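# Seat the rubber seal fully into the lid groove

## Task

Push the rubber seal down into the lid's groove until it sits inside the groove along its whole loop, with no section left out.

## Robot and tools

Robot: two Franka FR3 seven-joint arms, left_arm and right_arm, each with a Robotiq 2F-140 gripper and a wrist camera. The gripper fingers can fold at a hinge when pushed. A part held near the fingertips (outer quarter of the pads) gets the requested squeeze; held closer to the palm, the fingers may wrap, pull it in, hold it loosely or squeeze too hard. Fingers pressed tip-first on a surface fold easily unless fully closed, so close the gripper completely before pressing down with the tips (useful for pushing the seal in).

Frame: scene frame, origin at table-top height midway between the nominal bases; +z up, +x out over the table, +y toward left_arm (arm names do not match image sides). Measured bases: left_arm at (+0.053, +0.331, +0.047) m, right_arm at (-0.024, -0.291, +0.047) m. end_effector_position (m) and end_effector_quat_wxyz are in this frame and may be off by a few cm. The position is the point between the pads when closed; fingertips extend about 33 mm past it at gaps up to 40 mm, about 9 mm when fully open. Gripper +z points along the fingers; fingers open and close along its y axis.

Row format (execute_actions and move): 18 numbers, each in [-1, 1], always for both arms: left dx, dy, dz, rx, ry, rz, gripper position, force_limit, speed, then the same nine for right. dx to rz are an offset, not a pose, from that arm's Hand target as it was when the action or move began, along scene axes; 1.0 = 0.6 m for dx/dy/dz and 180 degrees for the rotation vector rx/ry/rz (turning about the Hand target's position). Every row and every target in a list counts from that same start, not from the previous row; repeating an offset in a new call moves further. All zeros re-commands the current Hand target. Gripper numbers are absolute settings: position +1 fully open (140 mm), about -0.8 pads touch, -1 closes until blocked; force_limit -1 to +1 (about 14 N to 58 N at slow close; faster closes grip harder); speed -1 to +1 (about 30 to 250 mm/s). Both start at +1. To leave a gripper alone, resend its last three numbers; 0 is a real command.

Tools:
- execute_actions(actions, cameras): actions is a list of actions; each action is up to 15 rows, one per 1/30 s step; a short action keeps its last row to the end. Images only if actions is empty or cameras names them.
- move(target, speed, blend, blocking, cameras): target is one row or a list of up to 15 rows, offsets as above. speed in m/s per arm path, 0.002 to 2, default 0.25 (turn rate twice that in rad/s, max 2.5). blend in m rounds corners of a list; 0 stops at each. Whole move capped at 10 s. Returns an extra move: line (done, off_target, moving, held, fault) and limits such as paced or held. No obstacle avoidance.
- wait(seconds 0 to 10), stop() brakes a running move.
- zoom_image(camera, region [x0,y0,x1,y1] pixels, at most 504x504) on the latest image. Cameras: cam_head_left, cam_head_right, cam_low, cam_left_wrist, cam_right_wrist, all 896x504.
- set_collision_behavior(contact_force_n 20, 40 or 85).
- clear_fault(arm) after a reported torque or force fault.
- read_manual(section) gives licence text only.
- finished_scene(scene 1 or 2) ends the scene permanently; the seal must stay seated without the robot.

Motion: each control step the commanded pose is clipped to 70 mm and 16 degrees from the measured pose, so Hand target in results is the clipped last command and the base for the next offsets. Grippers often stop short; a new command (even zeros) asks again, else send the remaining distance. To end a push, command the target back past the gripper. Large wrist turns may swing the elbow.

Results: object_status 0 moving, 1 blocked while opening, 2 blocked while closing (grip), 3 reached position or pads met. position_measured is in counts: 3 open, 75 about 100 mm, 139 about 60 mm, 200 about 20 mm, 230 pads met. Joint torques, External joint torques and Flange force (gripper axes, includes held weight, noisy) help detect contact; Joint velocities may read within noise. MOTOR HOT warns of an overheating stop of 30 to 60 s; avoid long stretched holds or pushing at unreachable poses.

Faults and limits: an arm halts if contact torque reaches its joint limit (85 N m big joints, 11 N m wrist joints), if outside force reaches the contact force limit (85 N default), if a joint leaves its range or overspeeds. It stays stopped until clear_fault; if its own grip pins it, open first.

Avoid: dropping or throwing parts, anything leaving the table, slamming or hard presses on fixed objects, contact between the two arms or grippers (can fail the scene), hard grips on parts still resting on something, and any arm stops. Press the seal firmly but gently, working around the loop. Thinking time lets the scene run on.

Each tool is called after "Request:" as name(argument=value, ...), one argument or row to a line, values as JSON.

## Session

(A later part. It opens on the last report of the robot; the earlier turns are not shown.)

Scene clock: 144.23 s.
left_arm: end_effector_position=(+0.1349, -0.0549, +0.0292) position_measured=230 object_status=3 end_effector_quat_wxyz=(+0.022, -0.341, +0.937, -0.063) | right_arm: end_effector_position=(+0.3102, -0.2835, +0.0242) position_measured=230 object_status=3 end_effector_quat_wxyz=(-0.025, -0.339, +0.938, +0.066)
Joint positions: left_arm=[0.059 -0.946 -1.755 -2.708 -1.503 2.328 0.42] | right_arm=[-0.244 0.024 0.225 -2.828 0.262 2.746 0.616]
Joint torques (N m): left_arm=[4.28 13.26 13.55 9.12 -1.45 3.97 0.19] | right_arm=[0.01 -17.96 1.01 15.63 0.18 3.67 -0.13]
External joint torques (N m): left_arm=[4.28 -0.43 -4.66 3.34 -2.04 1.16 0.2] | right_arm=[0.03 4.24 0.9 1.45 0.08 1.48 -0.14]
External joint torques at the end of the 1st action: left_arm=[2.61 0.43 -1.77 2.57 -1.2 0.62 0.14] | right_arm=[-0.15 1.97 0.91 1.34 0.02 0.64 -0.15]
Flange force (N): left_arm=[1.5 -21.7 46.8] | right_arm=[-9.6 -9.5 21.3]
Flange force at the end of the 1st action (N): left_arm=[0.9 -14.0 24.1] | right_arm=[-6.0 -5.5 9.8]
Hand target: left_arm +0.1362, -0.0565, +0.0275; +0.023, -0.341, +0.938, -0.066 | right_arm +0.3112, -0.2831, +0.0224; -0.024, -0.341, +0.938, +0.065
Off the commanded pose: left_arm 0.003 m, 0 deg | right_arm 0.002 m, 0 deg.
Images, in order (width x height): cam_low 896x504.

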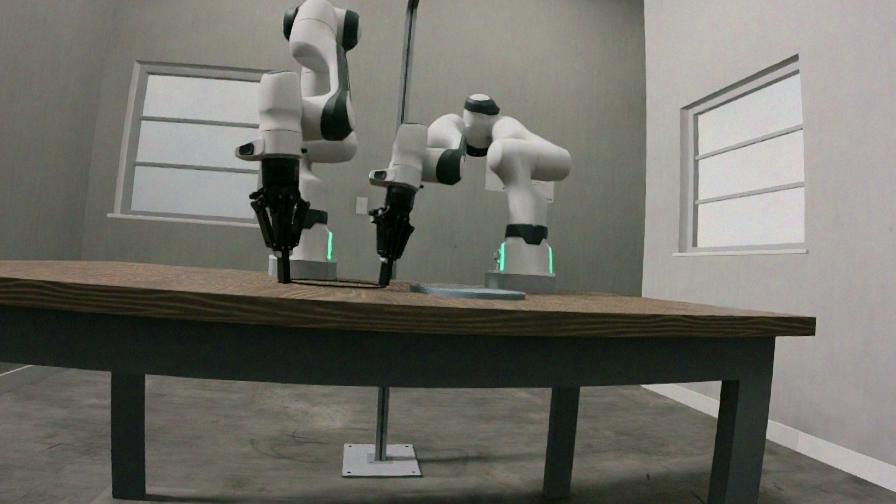

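Request:
move(
  target=[
    [0,0,0.058,0,0,0,-1,-1,-1,0,0,0.058,0,0,0,-1,-1,-1],
    [0.0347,-0.04,0.058,0.034,0.0286,0,-0.7,-1,-1,-0.027,0.0327,0.058,-0.034,-0.0286,0,-0.7,-1,-1],
  ],
  speed=0.1,
  cameras=["cam_left_wrist","cam_right_wrist"],
)

Scene clock: 165.57 s.
left_arm: end_effector_position=(+0.1579, -0.0804, +0.0624) position_measured=217 object_status=0 end_effector_quat_wxyz=(+0.000, -0.340, +0.940, -0.002) | right_arm: end_effector_position=(+0.2933, -0.2628, +0.0562) position_measured=217 object_status=0 end_effector_quat_wxyz=(-0.002, -0.343, +0.939, +0.002)
Joint positions: left_arm=[0.245 -0.91 -1.664 -2.546 -1.227 2.155 0.374] | right_arm=[-0.253 -0.204 0.403 -2.972 0.227 2.771 0.804]
Joint torques (N m): left_arm=[0.84 16.18 21.92 11.77 0.76 2.36 -0.21] | right_arm=[-0.78 -14.44 -0.86 16.36 0.14 2.84 0.16]
External joint torques (N m): left_arm=[0.9 1.35 1.71 1.97 0.15 -0.17 -0.21] | right_arm=[-0.77 0.46 0.78 0.74 -0.13 0.36 0.16]
Flange force (N): left_arm=[0.9 -6.2 -4.8] | right_arm=[-5.2 -3.4 5.9]
Hand target: left_arm +0.1571, -0.0805, +0.0623; -0.001, -0.341, +0.940, +0.000 | right_arm +0.2950, -0.2635, +0.0572; +0.000, -0.342, +0.940, +0.000
Off the commanded pose: left_arm 0.001 m, 0 deg | right_arm 0.002 m, 0 deg.
move: done
Images, in order (width x height): cam_left_wrist 896x504, cam_right_wrist 896x504.

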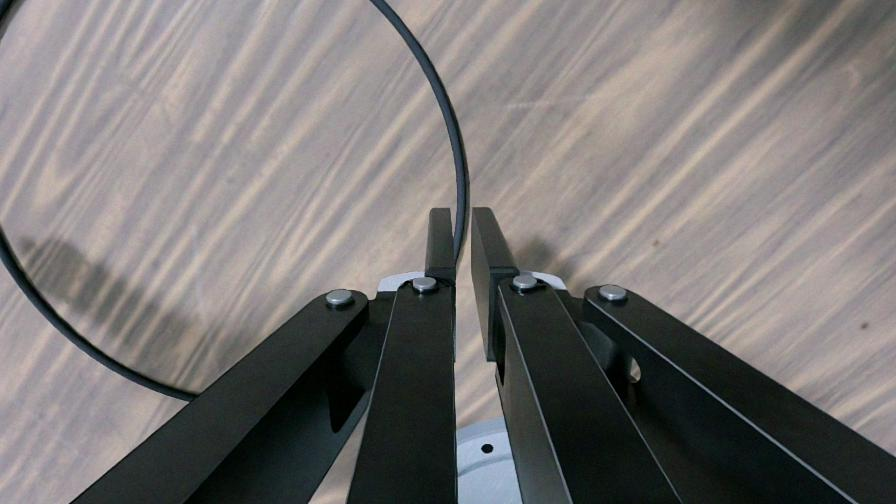

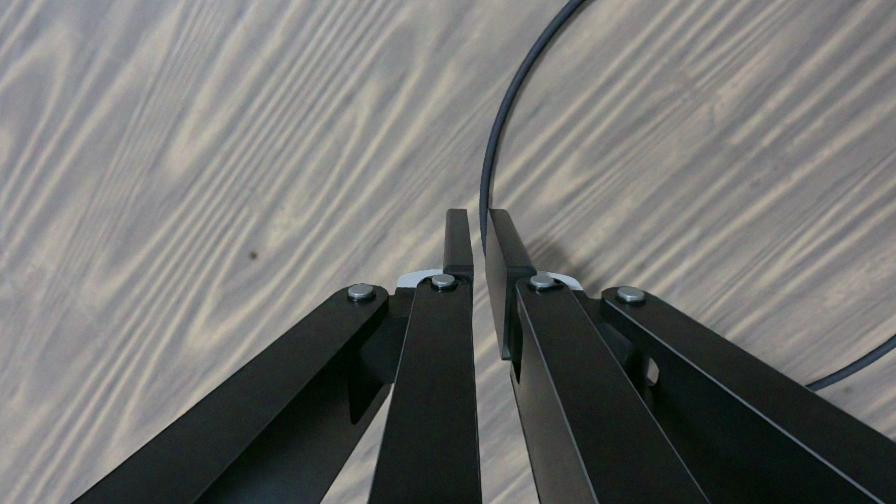

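Request:
move(
  target=[
    [0,0,-0.03,0,0,0,-0.7,-1,-1,-0.0043,0.0052,-0.03,0,0,0,-0.7,-1,-1],
    [0,0,-0.0535,0,0,0,-0.7,-1,-1,-0.0043,0.0052,-0.0512,0,0,0,-0.7,-1,-1],
  ],
  speed=0.05,
  cameras=["cam_left_wrist","cam_right_wrist","cam_low"],
)

Request:
zoom_image(
  camera="cam_low",
  region=[260, 250, 400, 300],
)

Scene clock: 172.83 s.
left_arm: end_effector_position=(+0.1569, -0.0813, +0.0312) position_measured=217 object_status=3 end_effector_quat_wxyz=(-0.001, -0.343, +0.939, -0.001) | right_arm: end_effector_position=(+0.2915, -0.2606, +0.0268) position_measured=217 object_status=3 end_effector_quat_wxyz=(-0.001, -0.343, +0.939, +0.000)
Joint positions: left_arm=[0.319 -0.915 -1.778 -2.53 -1.302 2.206 0.402] | right_arm=[-0.321 -0.07 0.454 -2.976 0.132 2.91 0.877]
Joint velocities: left_arm=[within noise] | right_arm=[0.001 -0.001 0.001 0.002 0 0 0.006]
Joint torques (N m): left_arm=[1.14 17.96 20.41 8.78 0.71 2.33 0.12] | right_arm=[-0.7 -14.97 0.14 14.53 -0.31 2.86 0.19]
External joint torques (N m): left_arm=[1.15 1.09 0.12 0.33 0.12 -0.2 0.12] | right_arm=[-0.67 1.58 0.8 1.31 -0.48 0.37 0.19]
Flange force (N): left_arm=[-1.2 -4.4 1.3] | right_arm=[0.0 0.0 0.0]
Hand target: left_arm +0.1571, -0.0805, +0.0302; -0.001, -0.341, +0.940, +0.000 | right_arm +0.2924, -0.2604, +0.0265; +0.000, -0.342, +0.940, +0.000
Off the commanded pose: left_arm 0.001 m, 0 deg | right_arm 0.001 m, 0 deg.
move: done
Images, in order (width x height): cam_low 896x504, cam_left_wrist 896x504, cam_right_wrist 896x504.

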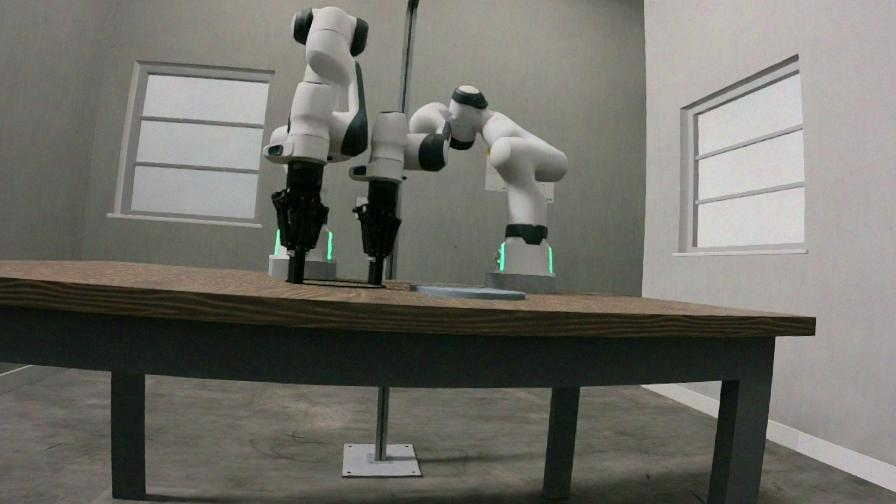

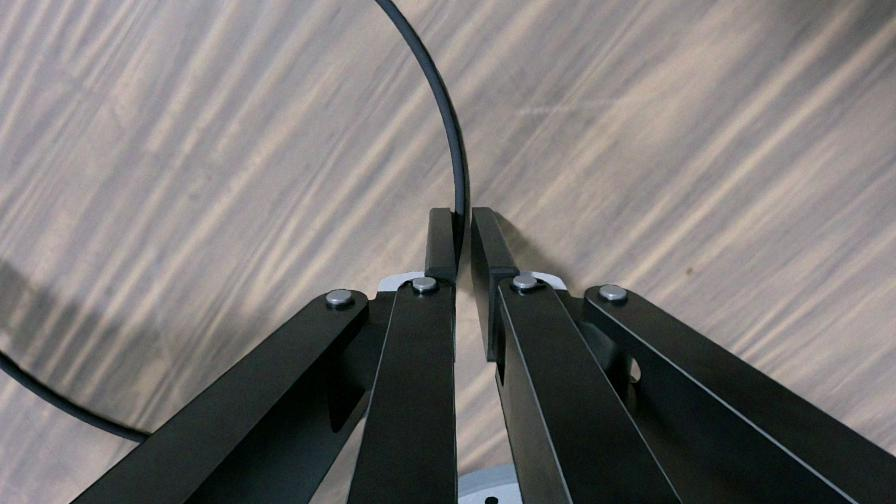

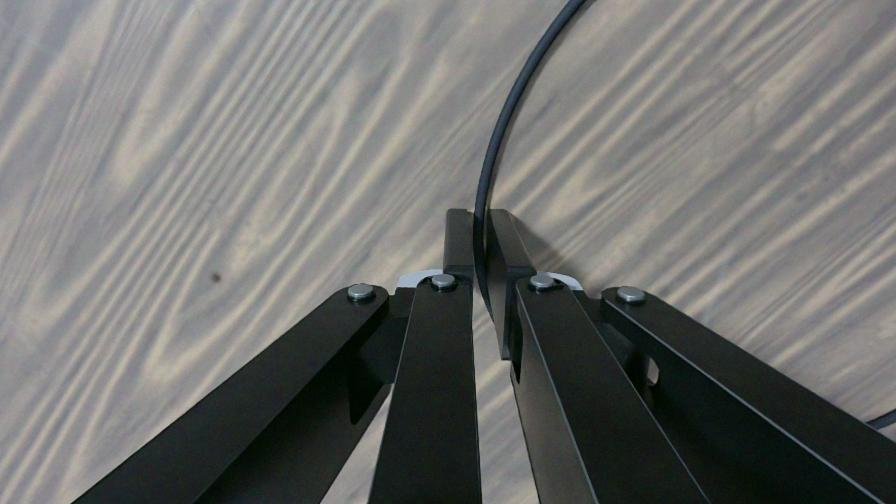

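Scaled by 3.600 from the camera's 896x504 image, which has a finer 1280x720 frame.

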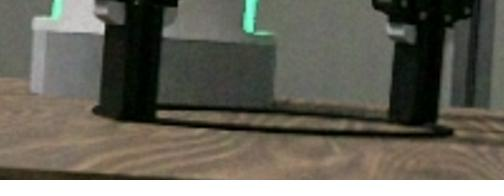

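Request:
move(
  target=[
    [0,0,-0.0025,0,0,0,-0.7,-1,-1,0,0,-0.0025,0,0,0,-0.7,-1,-1],
    [0,0,-0.0025,0,0,0,-1,-0.5,-1,0,0,-0.0025,0,0,0,-1,-0.5,-1],
  ],
  speed=0.03,
  cameras=["cam_left_wrist","cam_right_wrist","cam_low"],
)

Request:
wait(
  seconds=1,
)

Scene clock: 179.67 s.
left_arm: end_effector_position=(+0.1568, -0.0815, +0.0292) position_measured=226 object_status=2 end_effector_quat_wxyz=(+0.000, -0.342, +0.940, -0.001) | right_arm: end_effector_position=(+0.2915, -0.2606, +0.0253) position_measured=225 object_status=2 end_effector_quat_wxyz=(-0.001, -0.342, +0.940, +0.000)
Joint positions: left_arm=[0.324 -0.915 -1.786 -2.528 -1.306 2.21 0.403] | right_arm=[-0.326 -0.062 0.455 -2.975 0.119 2.917 0.888]
Joint torques (N m): left_arm=[0.91 18.4 21.75 9.55 0.69 2.52 0.12] | right_arm=[-0.53 -15.01 -0.13 14.43 -0.3 2.88 0.21]
External joint torques (N m): left_arm=[0.9 1.42 1.52 1.26 0.09 0 0.12] | right_arm=[-0.5 1.64 0.47 1.33 -0.47 0.39 0.21]
Flange force (N): left_arm=[-0.6 -4.2 -3.6] | right_arm=[0.0 0.0 0.0]
Hand target: left_arm +0.1571, -0.0805, +0.0287; -0.001, -0.341, +0.940, +0.000 | right_arm +0.2924, -0.2604, +0.0250; +0.000, -0.342, +0.940, +0.000
Off the commanded pose: left_arm 0.001 m, 0 deg | right_arm 0.001 m, 0 deg.
move: done
Images, in order (width x height): cam_low 896x504, cam_left_wrist 896x504, cam_right_wrist 896x504.

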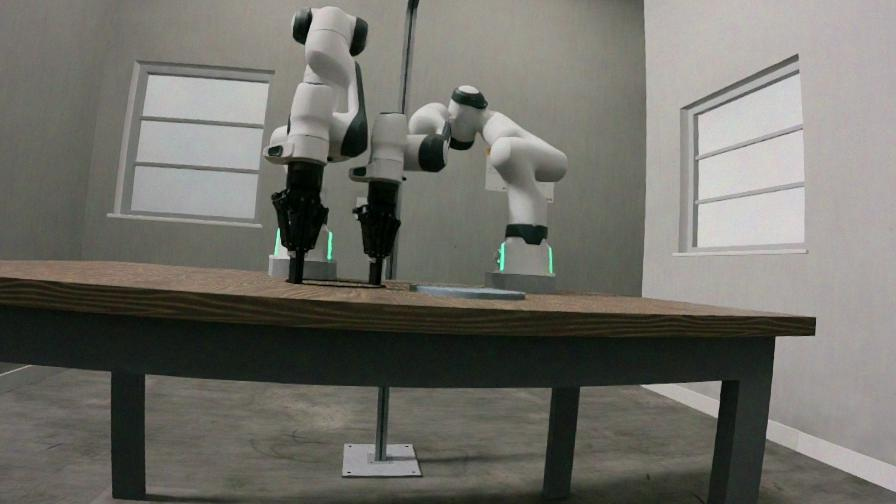

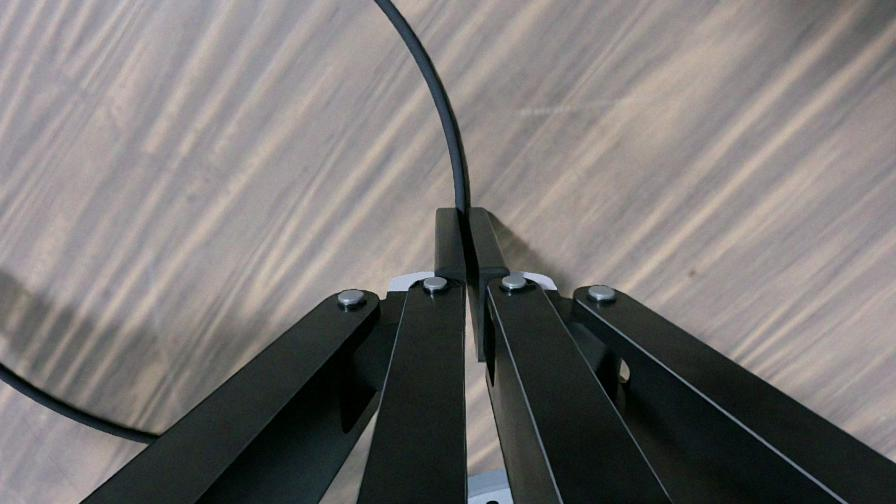

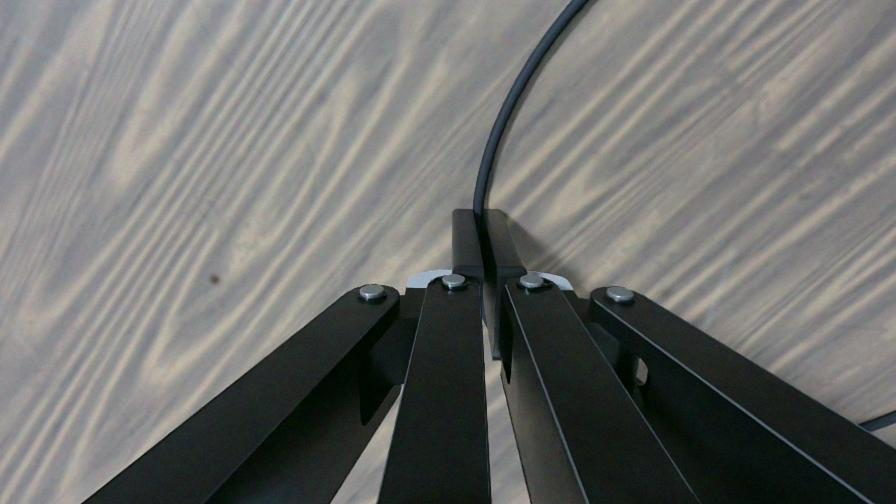

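Scene clock: 180.67 s.
left_arm: end_effector_position=(+0.1568, -0.0815, +0.0292) position_measured=226 object_status=2 end_effector_quat_wxyz=(+0.000, -0.342, +0.940, -0.001) | right_arm: end_effector_position=(+0.2915, -0.2606, +0.0253) position_measured=225 object_status=2 end_effector_quat_wxyz=(-0.001, -0.342, +0.940, +0.000)
Joint positions: left_arm=[0.324 -0.915 -1.786 -2.528 -1.306 2.21 0.403] | right_arm=[-0.326 -0.062 0.455 -2.975 0.119 2.917 0.888]
Joint torques (N m): left_arm=[0.81 18.44 21.74 9.49 0.66 2.51 0.14] | right_arm=[-0.6 -15.04 -0.08 14.43 -0.33 2.88 0.21]
External joint torques (N m): left_arm=[0.85 1.43 1.5 1.16 0.07 -0.02 0.14] | right_arm=[-0.58 1.63 0.51 1.32 -0.5 0.38 0.21]
Flange force (N): left_arm=[-0.8 -3.8 -3.7] | right_arm=[0.0 0.0 0.0]
Hand target: left_arm +0.1571, -0.0805, +0.0287; -0.001, -0.341, +0.940, +0.000 | right_arm +0.2924, -0.2604, +0.0250; +0.000, -0.342, +0.940, +0.000
Tool commands: left_gripper/position=-1.0 left_gripper/force_limit=-0.5 left_gripper/speed=-1.0 right_gripper/position=-1.0 right_gripper/force_limit=-0.5 right_gripper/speed=-1.0
Off the commanded pose: left_arm 0.001 m, 0 deg | right_arm 0.001 m, 0 deg.
wait: 1.00 s; at rest by 0.17 s

Request:
move(
  target=[
    [0,0,0.15,0,0,0,-1,-0.5,-1,0,0,0.15,0,0,0,-1,-0.5,-1],
    [0.2537,0.419,0.1,-0.030,-0.0152,-0.1443,-1,-0.5,-1,0.091,0.429,0.1,0.030,0.0152,-0.1443,-1,-0.5,-1],
  ],
  speed=0.12,
  blend=0.03,
  cameras=["all"],
)

Scene clock: 199.67 s.
left_arm: end_effector_position=(+0.1583, -0.0826, +0.0400) position_measured=226 object_status=2 end_effector_quat_wxyz=(+0.001, -0.339, +0.941, -0.004) | right_arm: end_effector_position=(+0.2932, -0.2604, +0.0537) position_measured=225 object_status=2 end_effector_quat_wxyz=(+0.001, -0.340, +0.940, -0.001)
Joint positions: left_arm=[0.301 -0.909 -1.749 -2.534 -1.281 2.201 0.4] | right_arm=[-0.249 -0.196 0.41 -2.979 0.226 2.792 0.822]
Joint velocities: left_arm=[within noise] | right_arm=[0.001 -0.001 0 0 0 -0.002 -0.006]
Joint torques (N m): left_arm=[0.85 17.72 21.68 10.39 0.43 2.57 -0.01] | right_arm=[0.34 -14.45 -1.85 15.85 0.53 2.41 -0.16]
External joint torques (N m): left_arm=[0.82 1.45 1.49 1.64 -0.17 0.03 0] | right_arm=[0.35 0.51 -0.25 0.43 0.26 -0.1 -0.16]
Flange force (N): left_arm=[0.1 -4.9 -2.8] | right_arm=[-0.6 -0.4 0.4]
Hand target: left_arm +0.1592, -0.0827, +0.0398; +0.001, -0.340, +0.940, -0.005 (not the last commanded pose) | right_arm +0.2924, -0.2604, +0.0541; +0.000, -0.342, +0.940, +0.000 (not the last commanded pose)
Off the commanded pose: left_arm 0.299 m, 26 deg | right_arm 0.265 m, 26 deg.
move: held (left_arm; a check stopped the path), off_target (right_arm; braked when a check withheld steps of left_arm); path passed 0 of 2 targets; limits=held
pose unreachable (left arm): on one or more control steps of this call, first in action 0 (counted from 0), this arm could not follow its commanded pose, so it was not sent that pose on those steps. It may still have moved: this result reports where it is.
cause: moving toward the commanded pose would bring a part of the arm too close to another arm (a part of this arm just beyond joint 7 (wrist roll) and a part of the right arm just beyond its joint 5 (forearm roll), 18 mm apart when this arm was first held).

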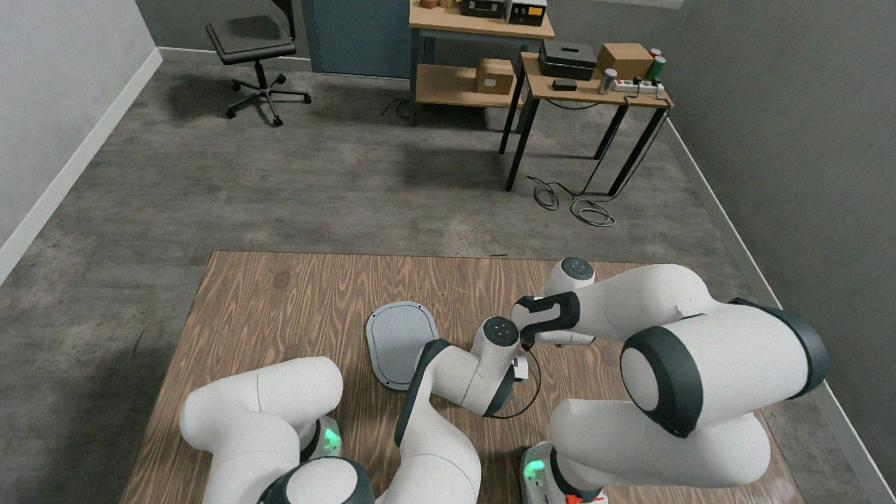

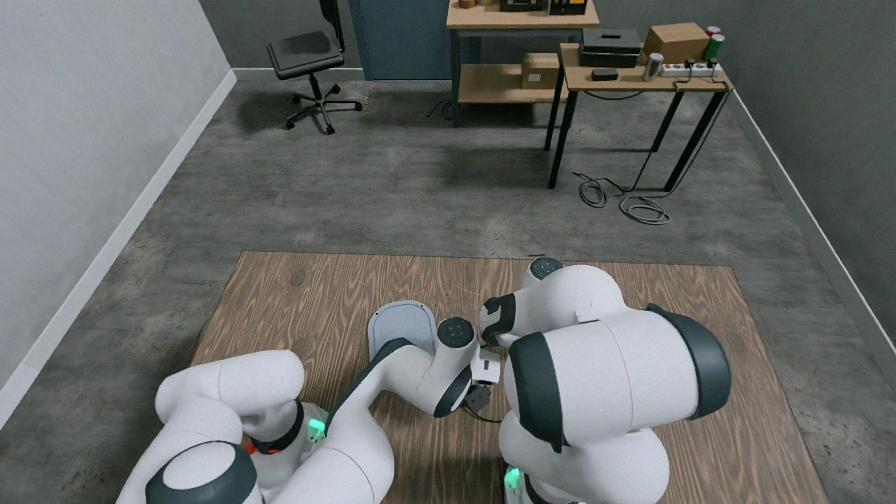

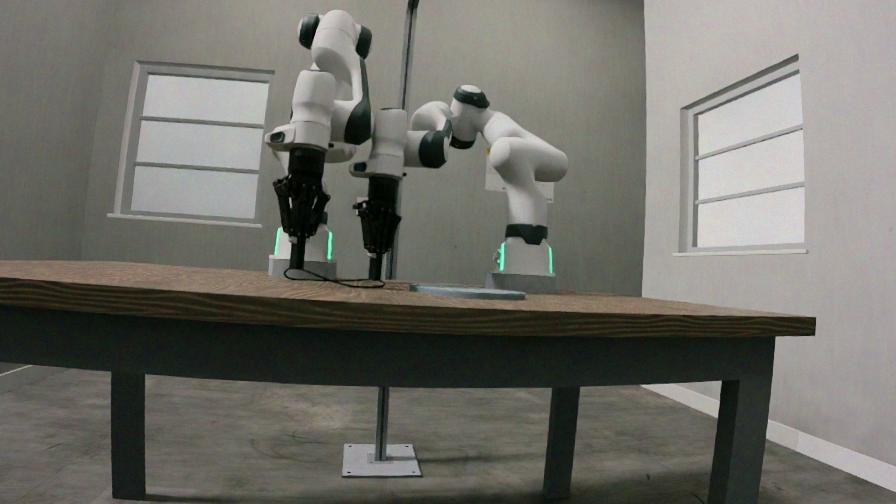

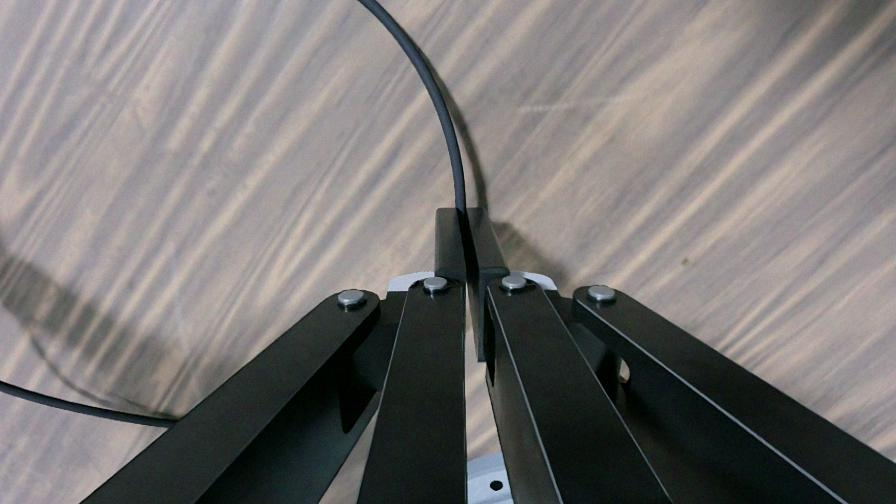

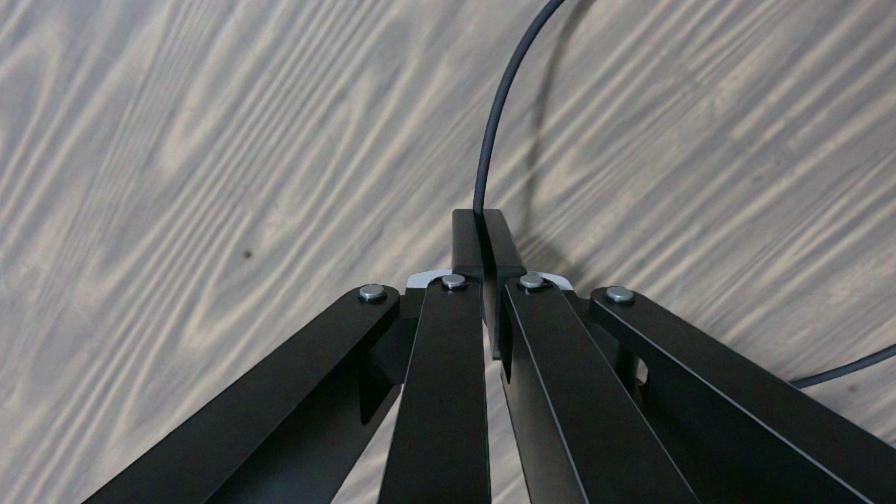

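Request:
move(
  target=[0.15,0,0.11,-0.051,-0.043,0,-1,-0.5,-1,0.15,0,0.08,0.051,0.043,0,-1,-0.5,-1],
  speed=0.08,
  cameras=["cam_head_left","cam_low"],
)

Scene clock: 207.83 s.
left_arm: end_effector_position=(+0.2489, -0.0825, +0.1054) position_measured=226 object_status=2 end_effector_quat_wxyz=(+0.037, -0.340, +0.934, -0.101) | right_arm: end_effector_position=(+0.3834, -0.2605, +0.1029) position_measured=225 object_status=2 end_effector_quat_wxyz=(-0.035, -0.340, +0.935, +0.096)
Joint positions: left_arm=[0.258 -0.909 -1.547 -2.625 -1.323 2.31 0.578] | right_arm=[-0.28 -0.018 0.267 -2.554 0.235 2.39 0.681]
Joint velocities: left_arm=[0 0 0.001 0.001 0 0 0.004] | right_arm=[within noise]
Joint torques (N m): left_arm=[0.06 12.96 21.7 11.86 0.4 3.17 0.11] | right_arm=[-0.26 -23.51 -0.25 20.48 0.83 1.94 -0.14]
External joint torques (N m): left_arm=[0.08 1.33 2.41 1.21 -0.2 0.26 0.13] | right_arm=[-0.23 1.95 -0.07 1.1 0.42 -0.12 -0.16]
Flange force (N): left_arm=[-1.8 -1.3 -6.6] | right_arm=[-5.8 -6.4 2.7]
Hand target: left_arm +0.2492, -0.0827, +0.1058; +0.037, -0.338, +0.935, -0.103 | right_arm +0.3824, -0.2604, +0.1021; -0.036, -0.340, +0.935, +0.098
Off the commanded pose: left_arm 0.001 m, 0 deg | right_arm 0.001 m, 0 deg.
move: done
Images, in order (width x height): cam_head_left 896x504, cam_low 896x504.

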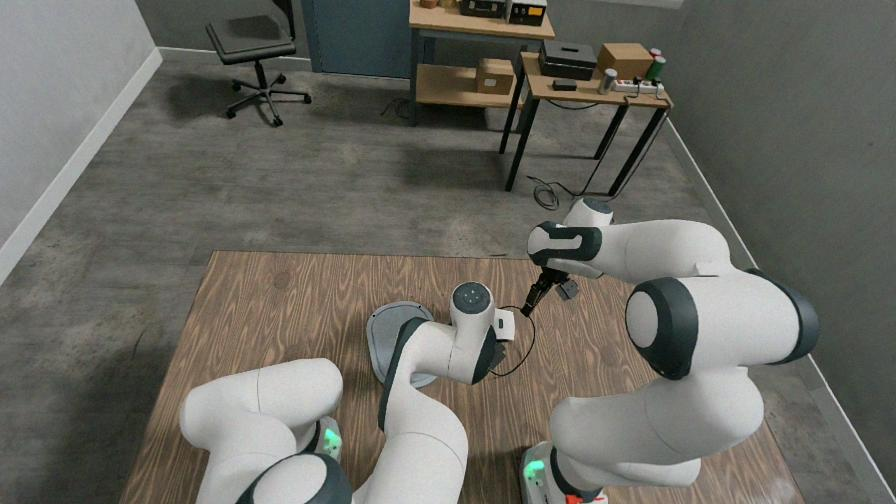

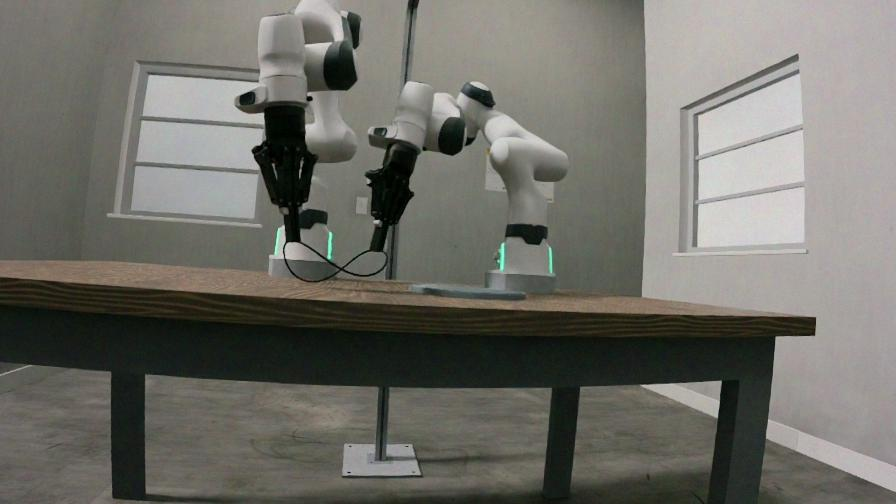

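Request:
move(
  target=[0.097,0.433,0.05,0,0,-0.1444,-1,-0.5,-1,-0.057,0.417,0.051,0,0,-0.1444,-1,-0.5,-1],
  speed=0.1,
  cameras=["all"],
)

Scene clock: 219.33 s.
left_arm: end_effector_position=(+0.3083, +0.1768, +0.1358) position_measured=226 object_status=2 end_effector_quat_wxyz=(+0.007, -0.121, +0.987, -0.104) | right_arm: end_effector_position=(+0.3473, -0.0102, +0.1331) position_measured=225 object_status=2 end_effector_quat_wxyz=(-0.013, -0.122, +0.987, +0.104)
Joint positions: left_arm=[0.325 -0.979 -0.917 -3.043 -1.11 2.083 1.665] | right_arm=[-0.094 -0.08 0.661 -2.554 0.431 2.514 1.548]
Joint velocities: left_arm=[-0.001 -0.001 0 0 -0.001 -0.001 0.006] | right_arm=[within noise]
Joint torques (N m): left_arm=[0.86 3.93 11.05 17.99 0.22 2.1 0.05] | right_arm=[-0.69 -17.67 -0.75 21.49 -0.11 2.66 0.18]
External joint torques (N m): left_arm=[0.89 0.19 1.09 1.87 -0.26 -0.18 0.07] | right_arm=[-0.82 2.02 0.5 0.98 -0.47 0.28 0.16]
Flange force (N): left_arm=[-8.2 -1.8 -3.1] | right_arm=[-11.7 1.9 7.6]
Hand target: left_arm +0.3074, +0.1771, +0.1358; +0.013, -0.119, +0.987, -0.108 | right_arm +0.3482, -0.0102, +0.1327; -0.013, -0.121, +0.987, +0.104
Off the commanded pose: left_arm 0.001 m, 1 deg | right_arm 0.001 m, 0 deg.
joint sent to its limit (left arm) — joint 4 (elbow), lower limit, where the elbow is as bent as it goes. The joint targets still meet the commanded pose.
move: done

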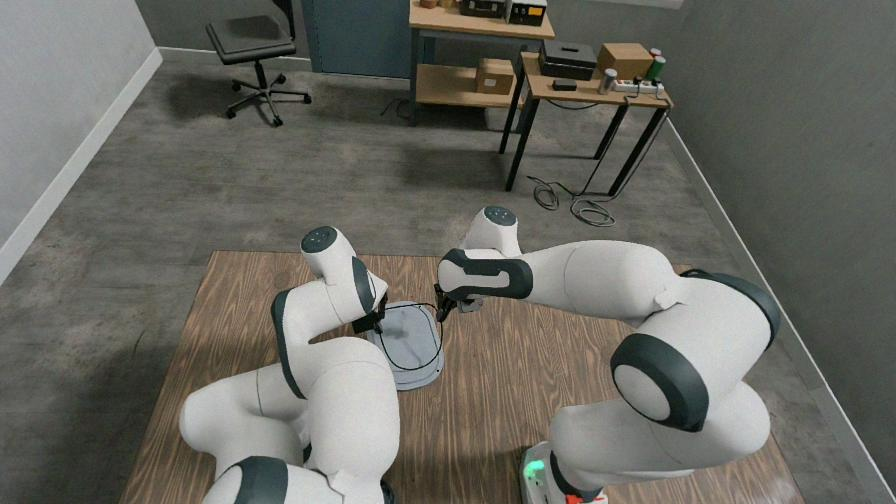

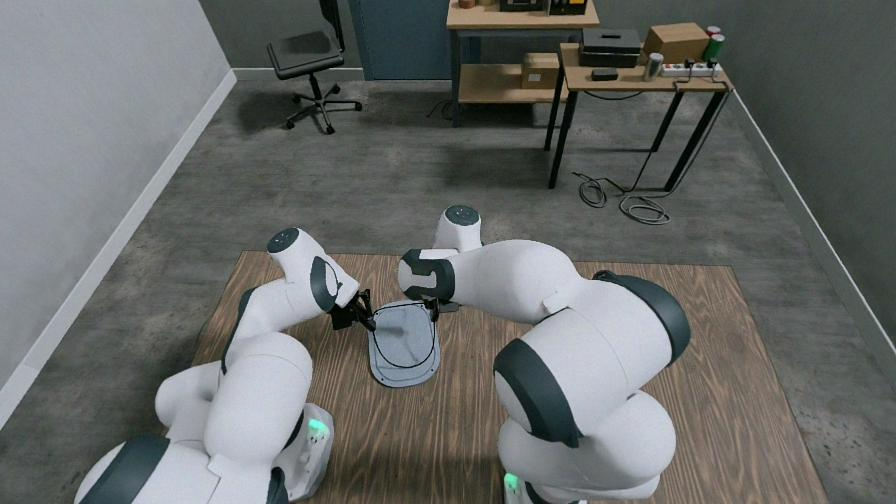

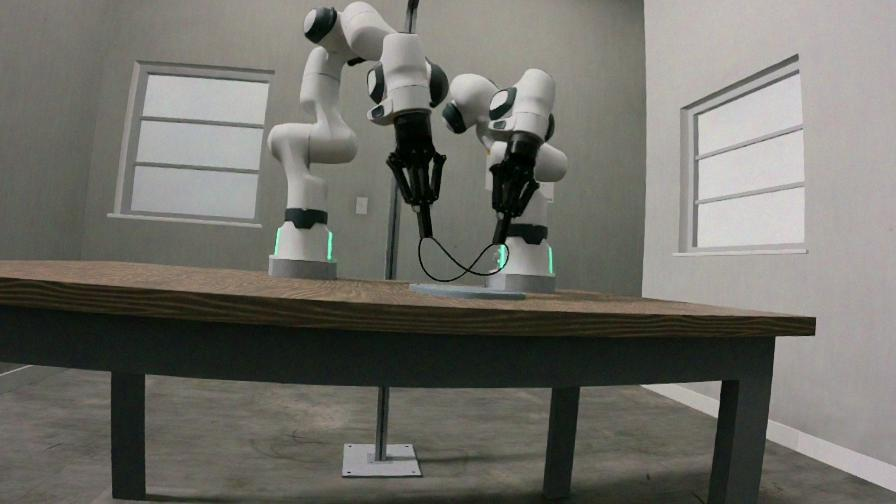

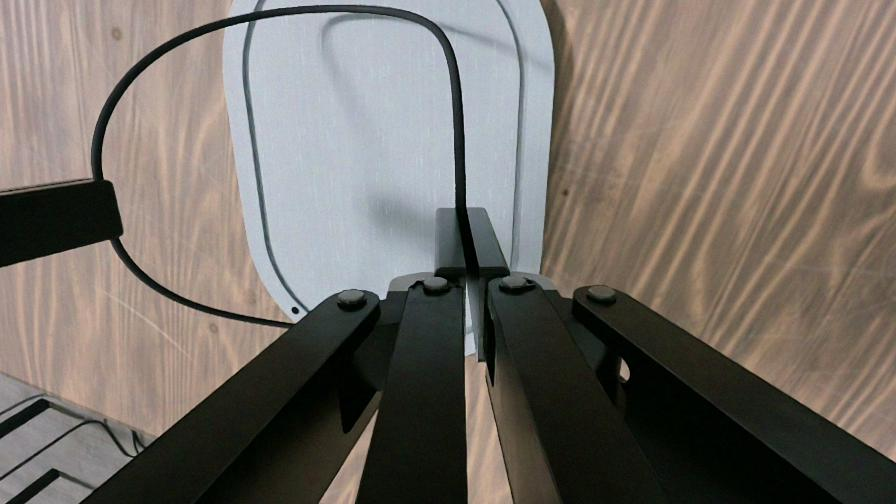

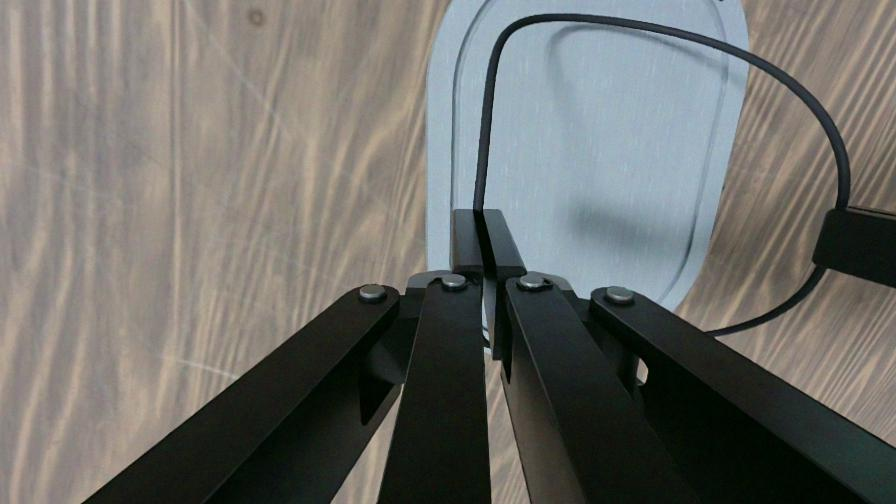

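Request:
move(
  target=[0,0,-0.12,0.0323,0.0081,0,-1,-0.5,-1,0,0,-0.12,-0.0323,-0.0081,0,-1,-0.5,-1],
  speed=0.08,
  cameras=["all"],
)

Scene clock: 242.20 s.
left_arm: end_effector_position=(+0.3017, +0.1767, +0.1151) position_measured=226 object_status=2 end_effector_quat_wxyz=(-0.001, -0.119, +0.989, -0.090) | right_arm: end_effector_position=(+0.3476, -0.0112, +0.1010) position_measured=225 object_status=2 end_effector_quat_wxyz=(-0.011, -0.122, +0.989, +0.081)
Joint positions: left_arm=[0.342 -0.928 -1.005 -3.044 -1.159 2.128 1.669] | right_arm=[-0.094 0.021 0.677 -2.563 0.283 2.615 1.67]
Joint velocities: left_arm=[within noise] | right_arm=[0.001 0 0.002 0.001 0.001 0.001 0.006]
Joint torques (N m): left_arm=[0 4.02 12.18 16.51 0.82 2.31 -0.1] | right_arm=[0.03 -19.27 0.64 20.3 -0.15 2.83 0.24]
External joint torques (N m): left_arm=[-0.07 0.35 1.94 1.93 0.3 0.03 -0.09] | right_arm=[0.01 2.07 0.25 1.04 -0.44 0.37 0.22]
Flange force (N): left_arm=[-4.0 -1.0 -7.4] | right_arm=[-10.9 3.2 9.4]
Hand target: left_arm +0.3016, +0.1767, +0.1156; -0.001, -0.118, +0.989, -0.089 (not the last commanded pose) | right_arm +0.3482, -0.0102, +0.1007; -0.010, -0.121, +0.989, +0.081 (not the last commanded pose)
Off the commanded pose: left_arm 0.052 m, 4 deg | right_arm 0.040 m, 3 deg.
move: held (left_arm; a check stopped the path), off_target (right_arm; braked when a check withheld steps of left_arm); limits=held
pose unreachable (left arm): on one or more control steps of this call, first in action 0 (counted from 0), this arm could not follow its commanded pose, so it was not sent that pose on those steps. It may still have moved: this result reports where it is.
cause: moving toward the commanded pose would bring two parts of the arm too close to each other (joints 2 (shoulder) to 5 (forearm roll) lie between them).

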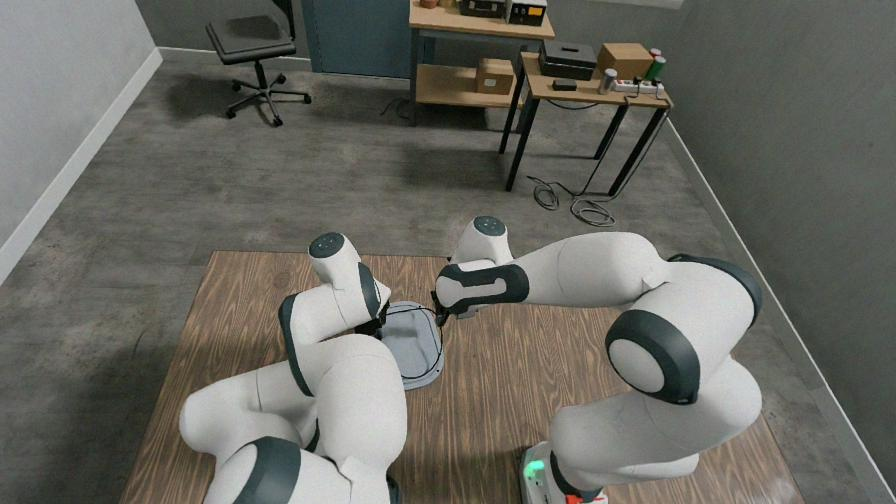

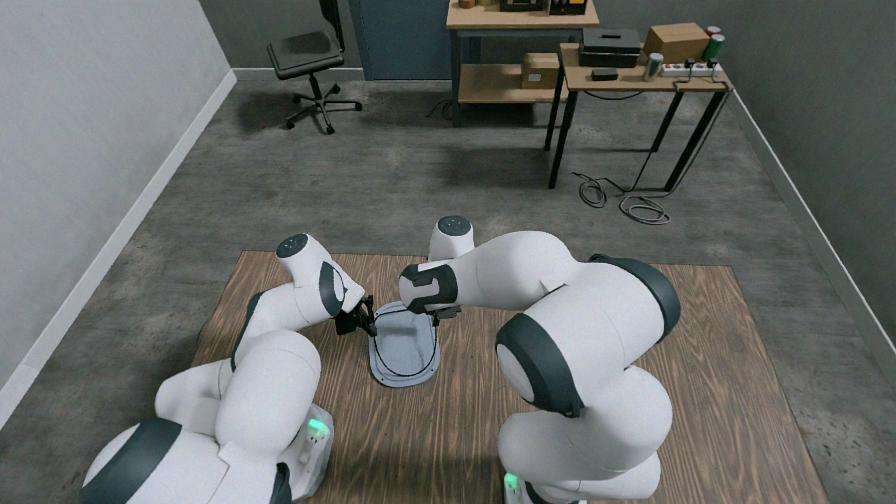

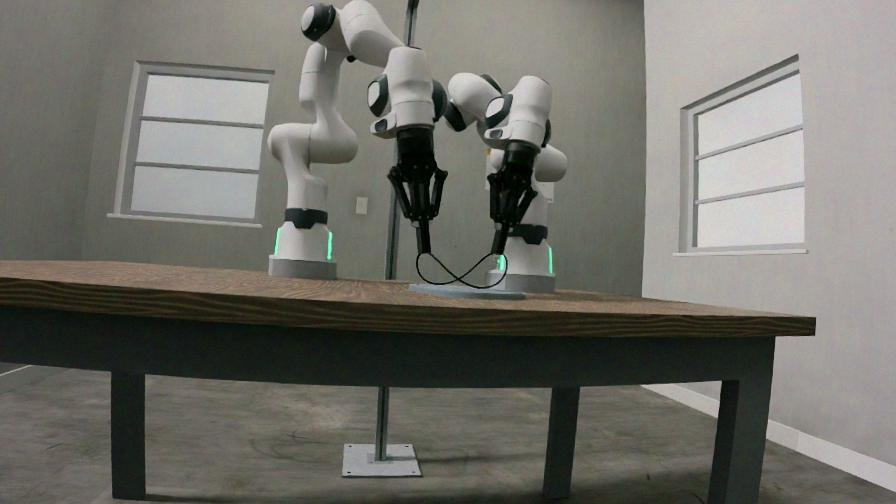

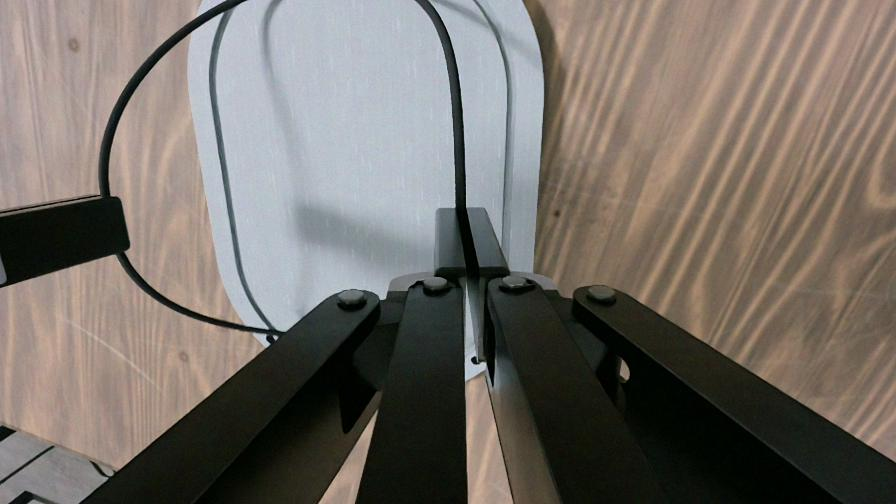

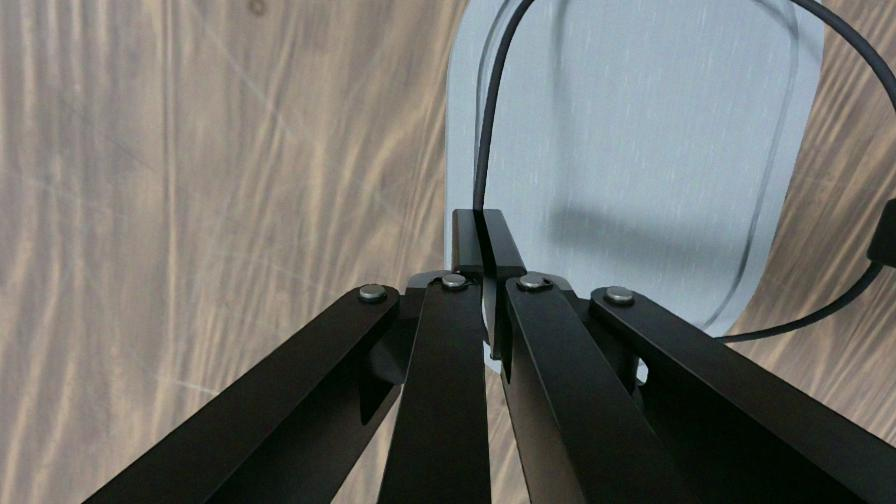

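Request:
move(
  target=[
    [0.008,0.003,0,0.0555,0.0139,0,-1,-0.5,-1,0.0045,-0.018,0.01,0.0307,0.0077,0,-1,-0.5,-1],
    [0.008,0.003,-0.067,0.0555,0.0139,0,-1,-0.5,-1,0.0045,-0.018,-0.05,0.0307,0.0077,0,-1,-0.5,-1],
  ],
  speed=0.08,
  cameras=["cam_head_left","cam_low","cam_left_wrist","cam_right_wrist"],
)

Scene clock: 268.70 s.
left_arm: end_effector_position=(+0.3053, +0.1799, +0.0754) position_measured=226 object_status=2 end_effector_quat_wxyz=(-0.013, -0.123, +0.992, +0.002) | right_arm: end_effector_position=(+0.3505, -0.0213, +0.0713) position_measured=225 object_status=2 end_effector_quat_wxyz=(-0.017, -0.121, +0.984, +0.130)
Joint positions: left_arm=[0.522 -0.847 -1.327 -2.933 -1.155 2.202 1.568] | right_arm=[-0.121 0.109 0.648 -2.588 0.458 2.708 1.438]
Joint velocities: left_arm=[0 0.001 0 0 0 0.002 0.007] | right_arm=[within noise]
Joint torques (N m): left_arm=[0.87 7.16 14.09 12.9 0.44 2.61 0.13] | right_arm=[0.2 -21.3 1.84 18.53 -0.46 2.7 0.2]
External joint torques (N m): left_arm=[0.9 1.57 1.25 2.07 -0.21 0.25 0.13] | right_arm=[0.18 1.95 0.01 0.81 -0.45 0.42 0.18]
Flange force (N): left_arm=[-10.8 -3.7 3.0] | right_arm=[-9.3 1.1 9.6]
Hand target: left_arm +0.3064, +0.1785, +0.0754; -0.012, -0.120, +0.993, +0.000 | right_arm +0.3509, -0.0210, +0.0707; -0.016, -0.121, +0.984, +0.130
Off the commanded pose: left_arm 0.002 m, 0 deg | right_arm 0.001 m, 0 deg.
move: done
Images, in order (width x height): cam_head_left 896x504, cam_low 896x504, cam_left_wrist 896x504, cam_right_wrist 896x504.

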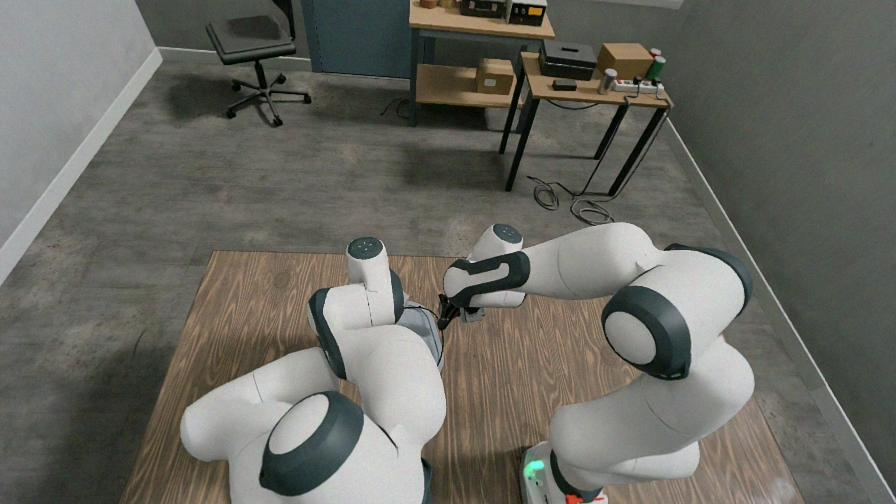

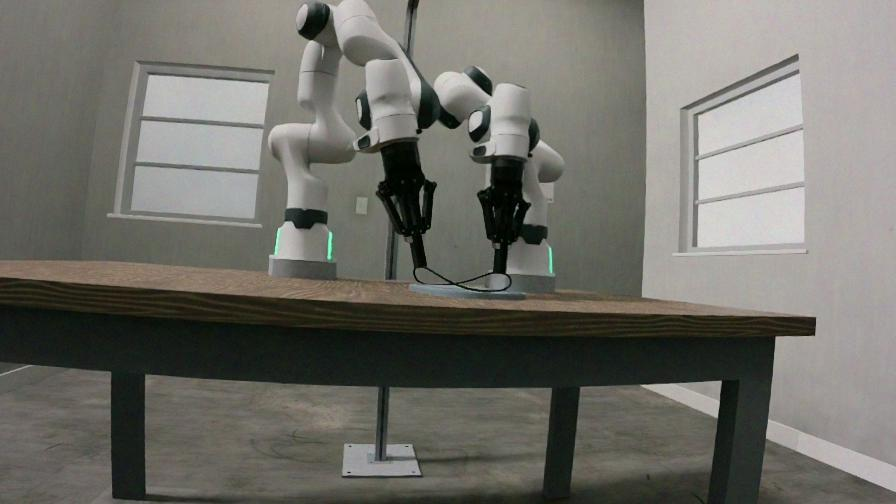

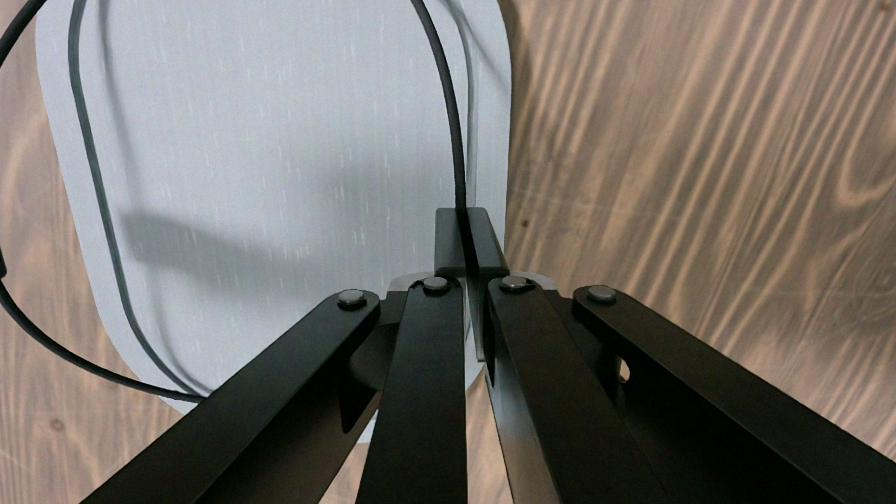

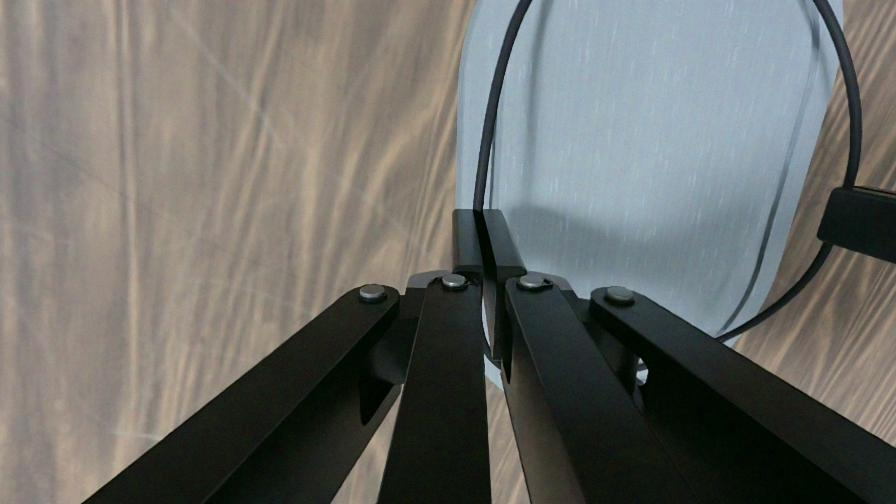

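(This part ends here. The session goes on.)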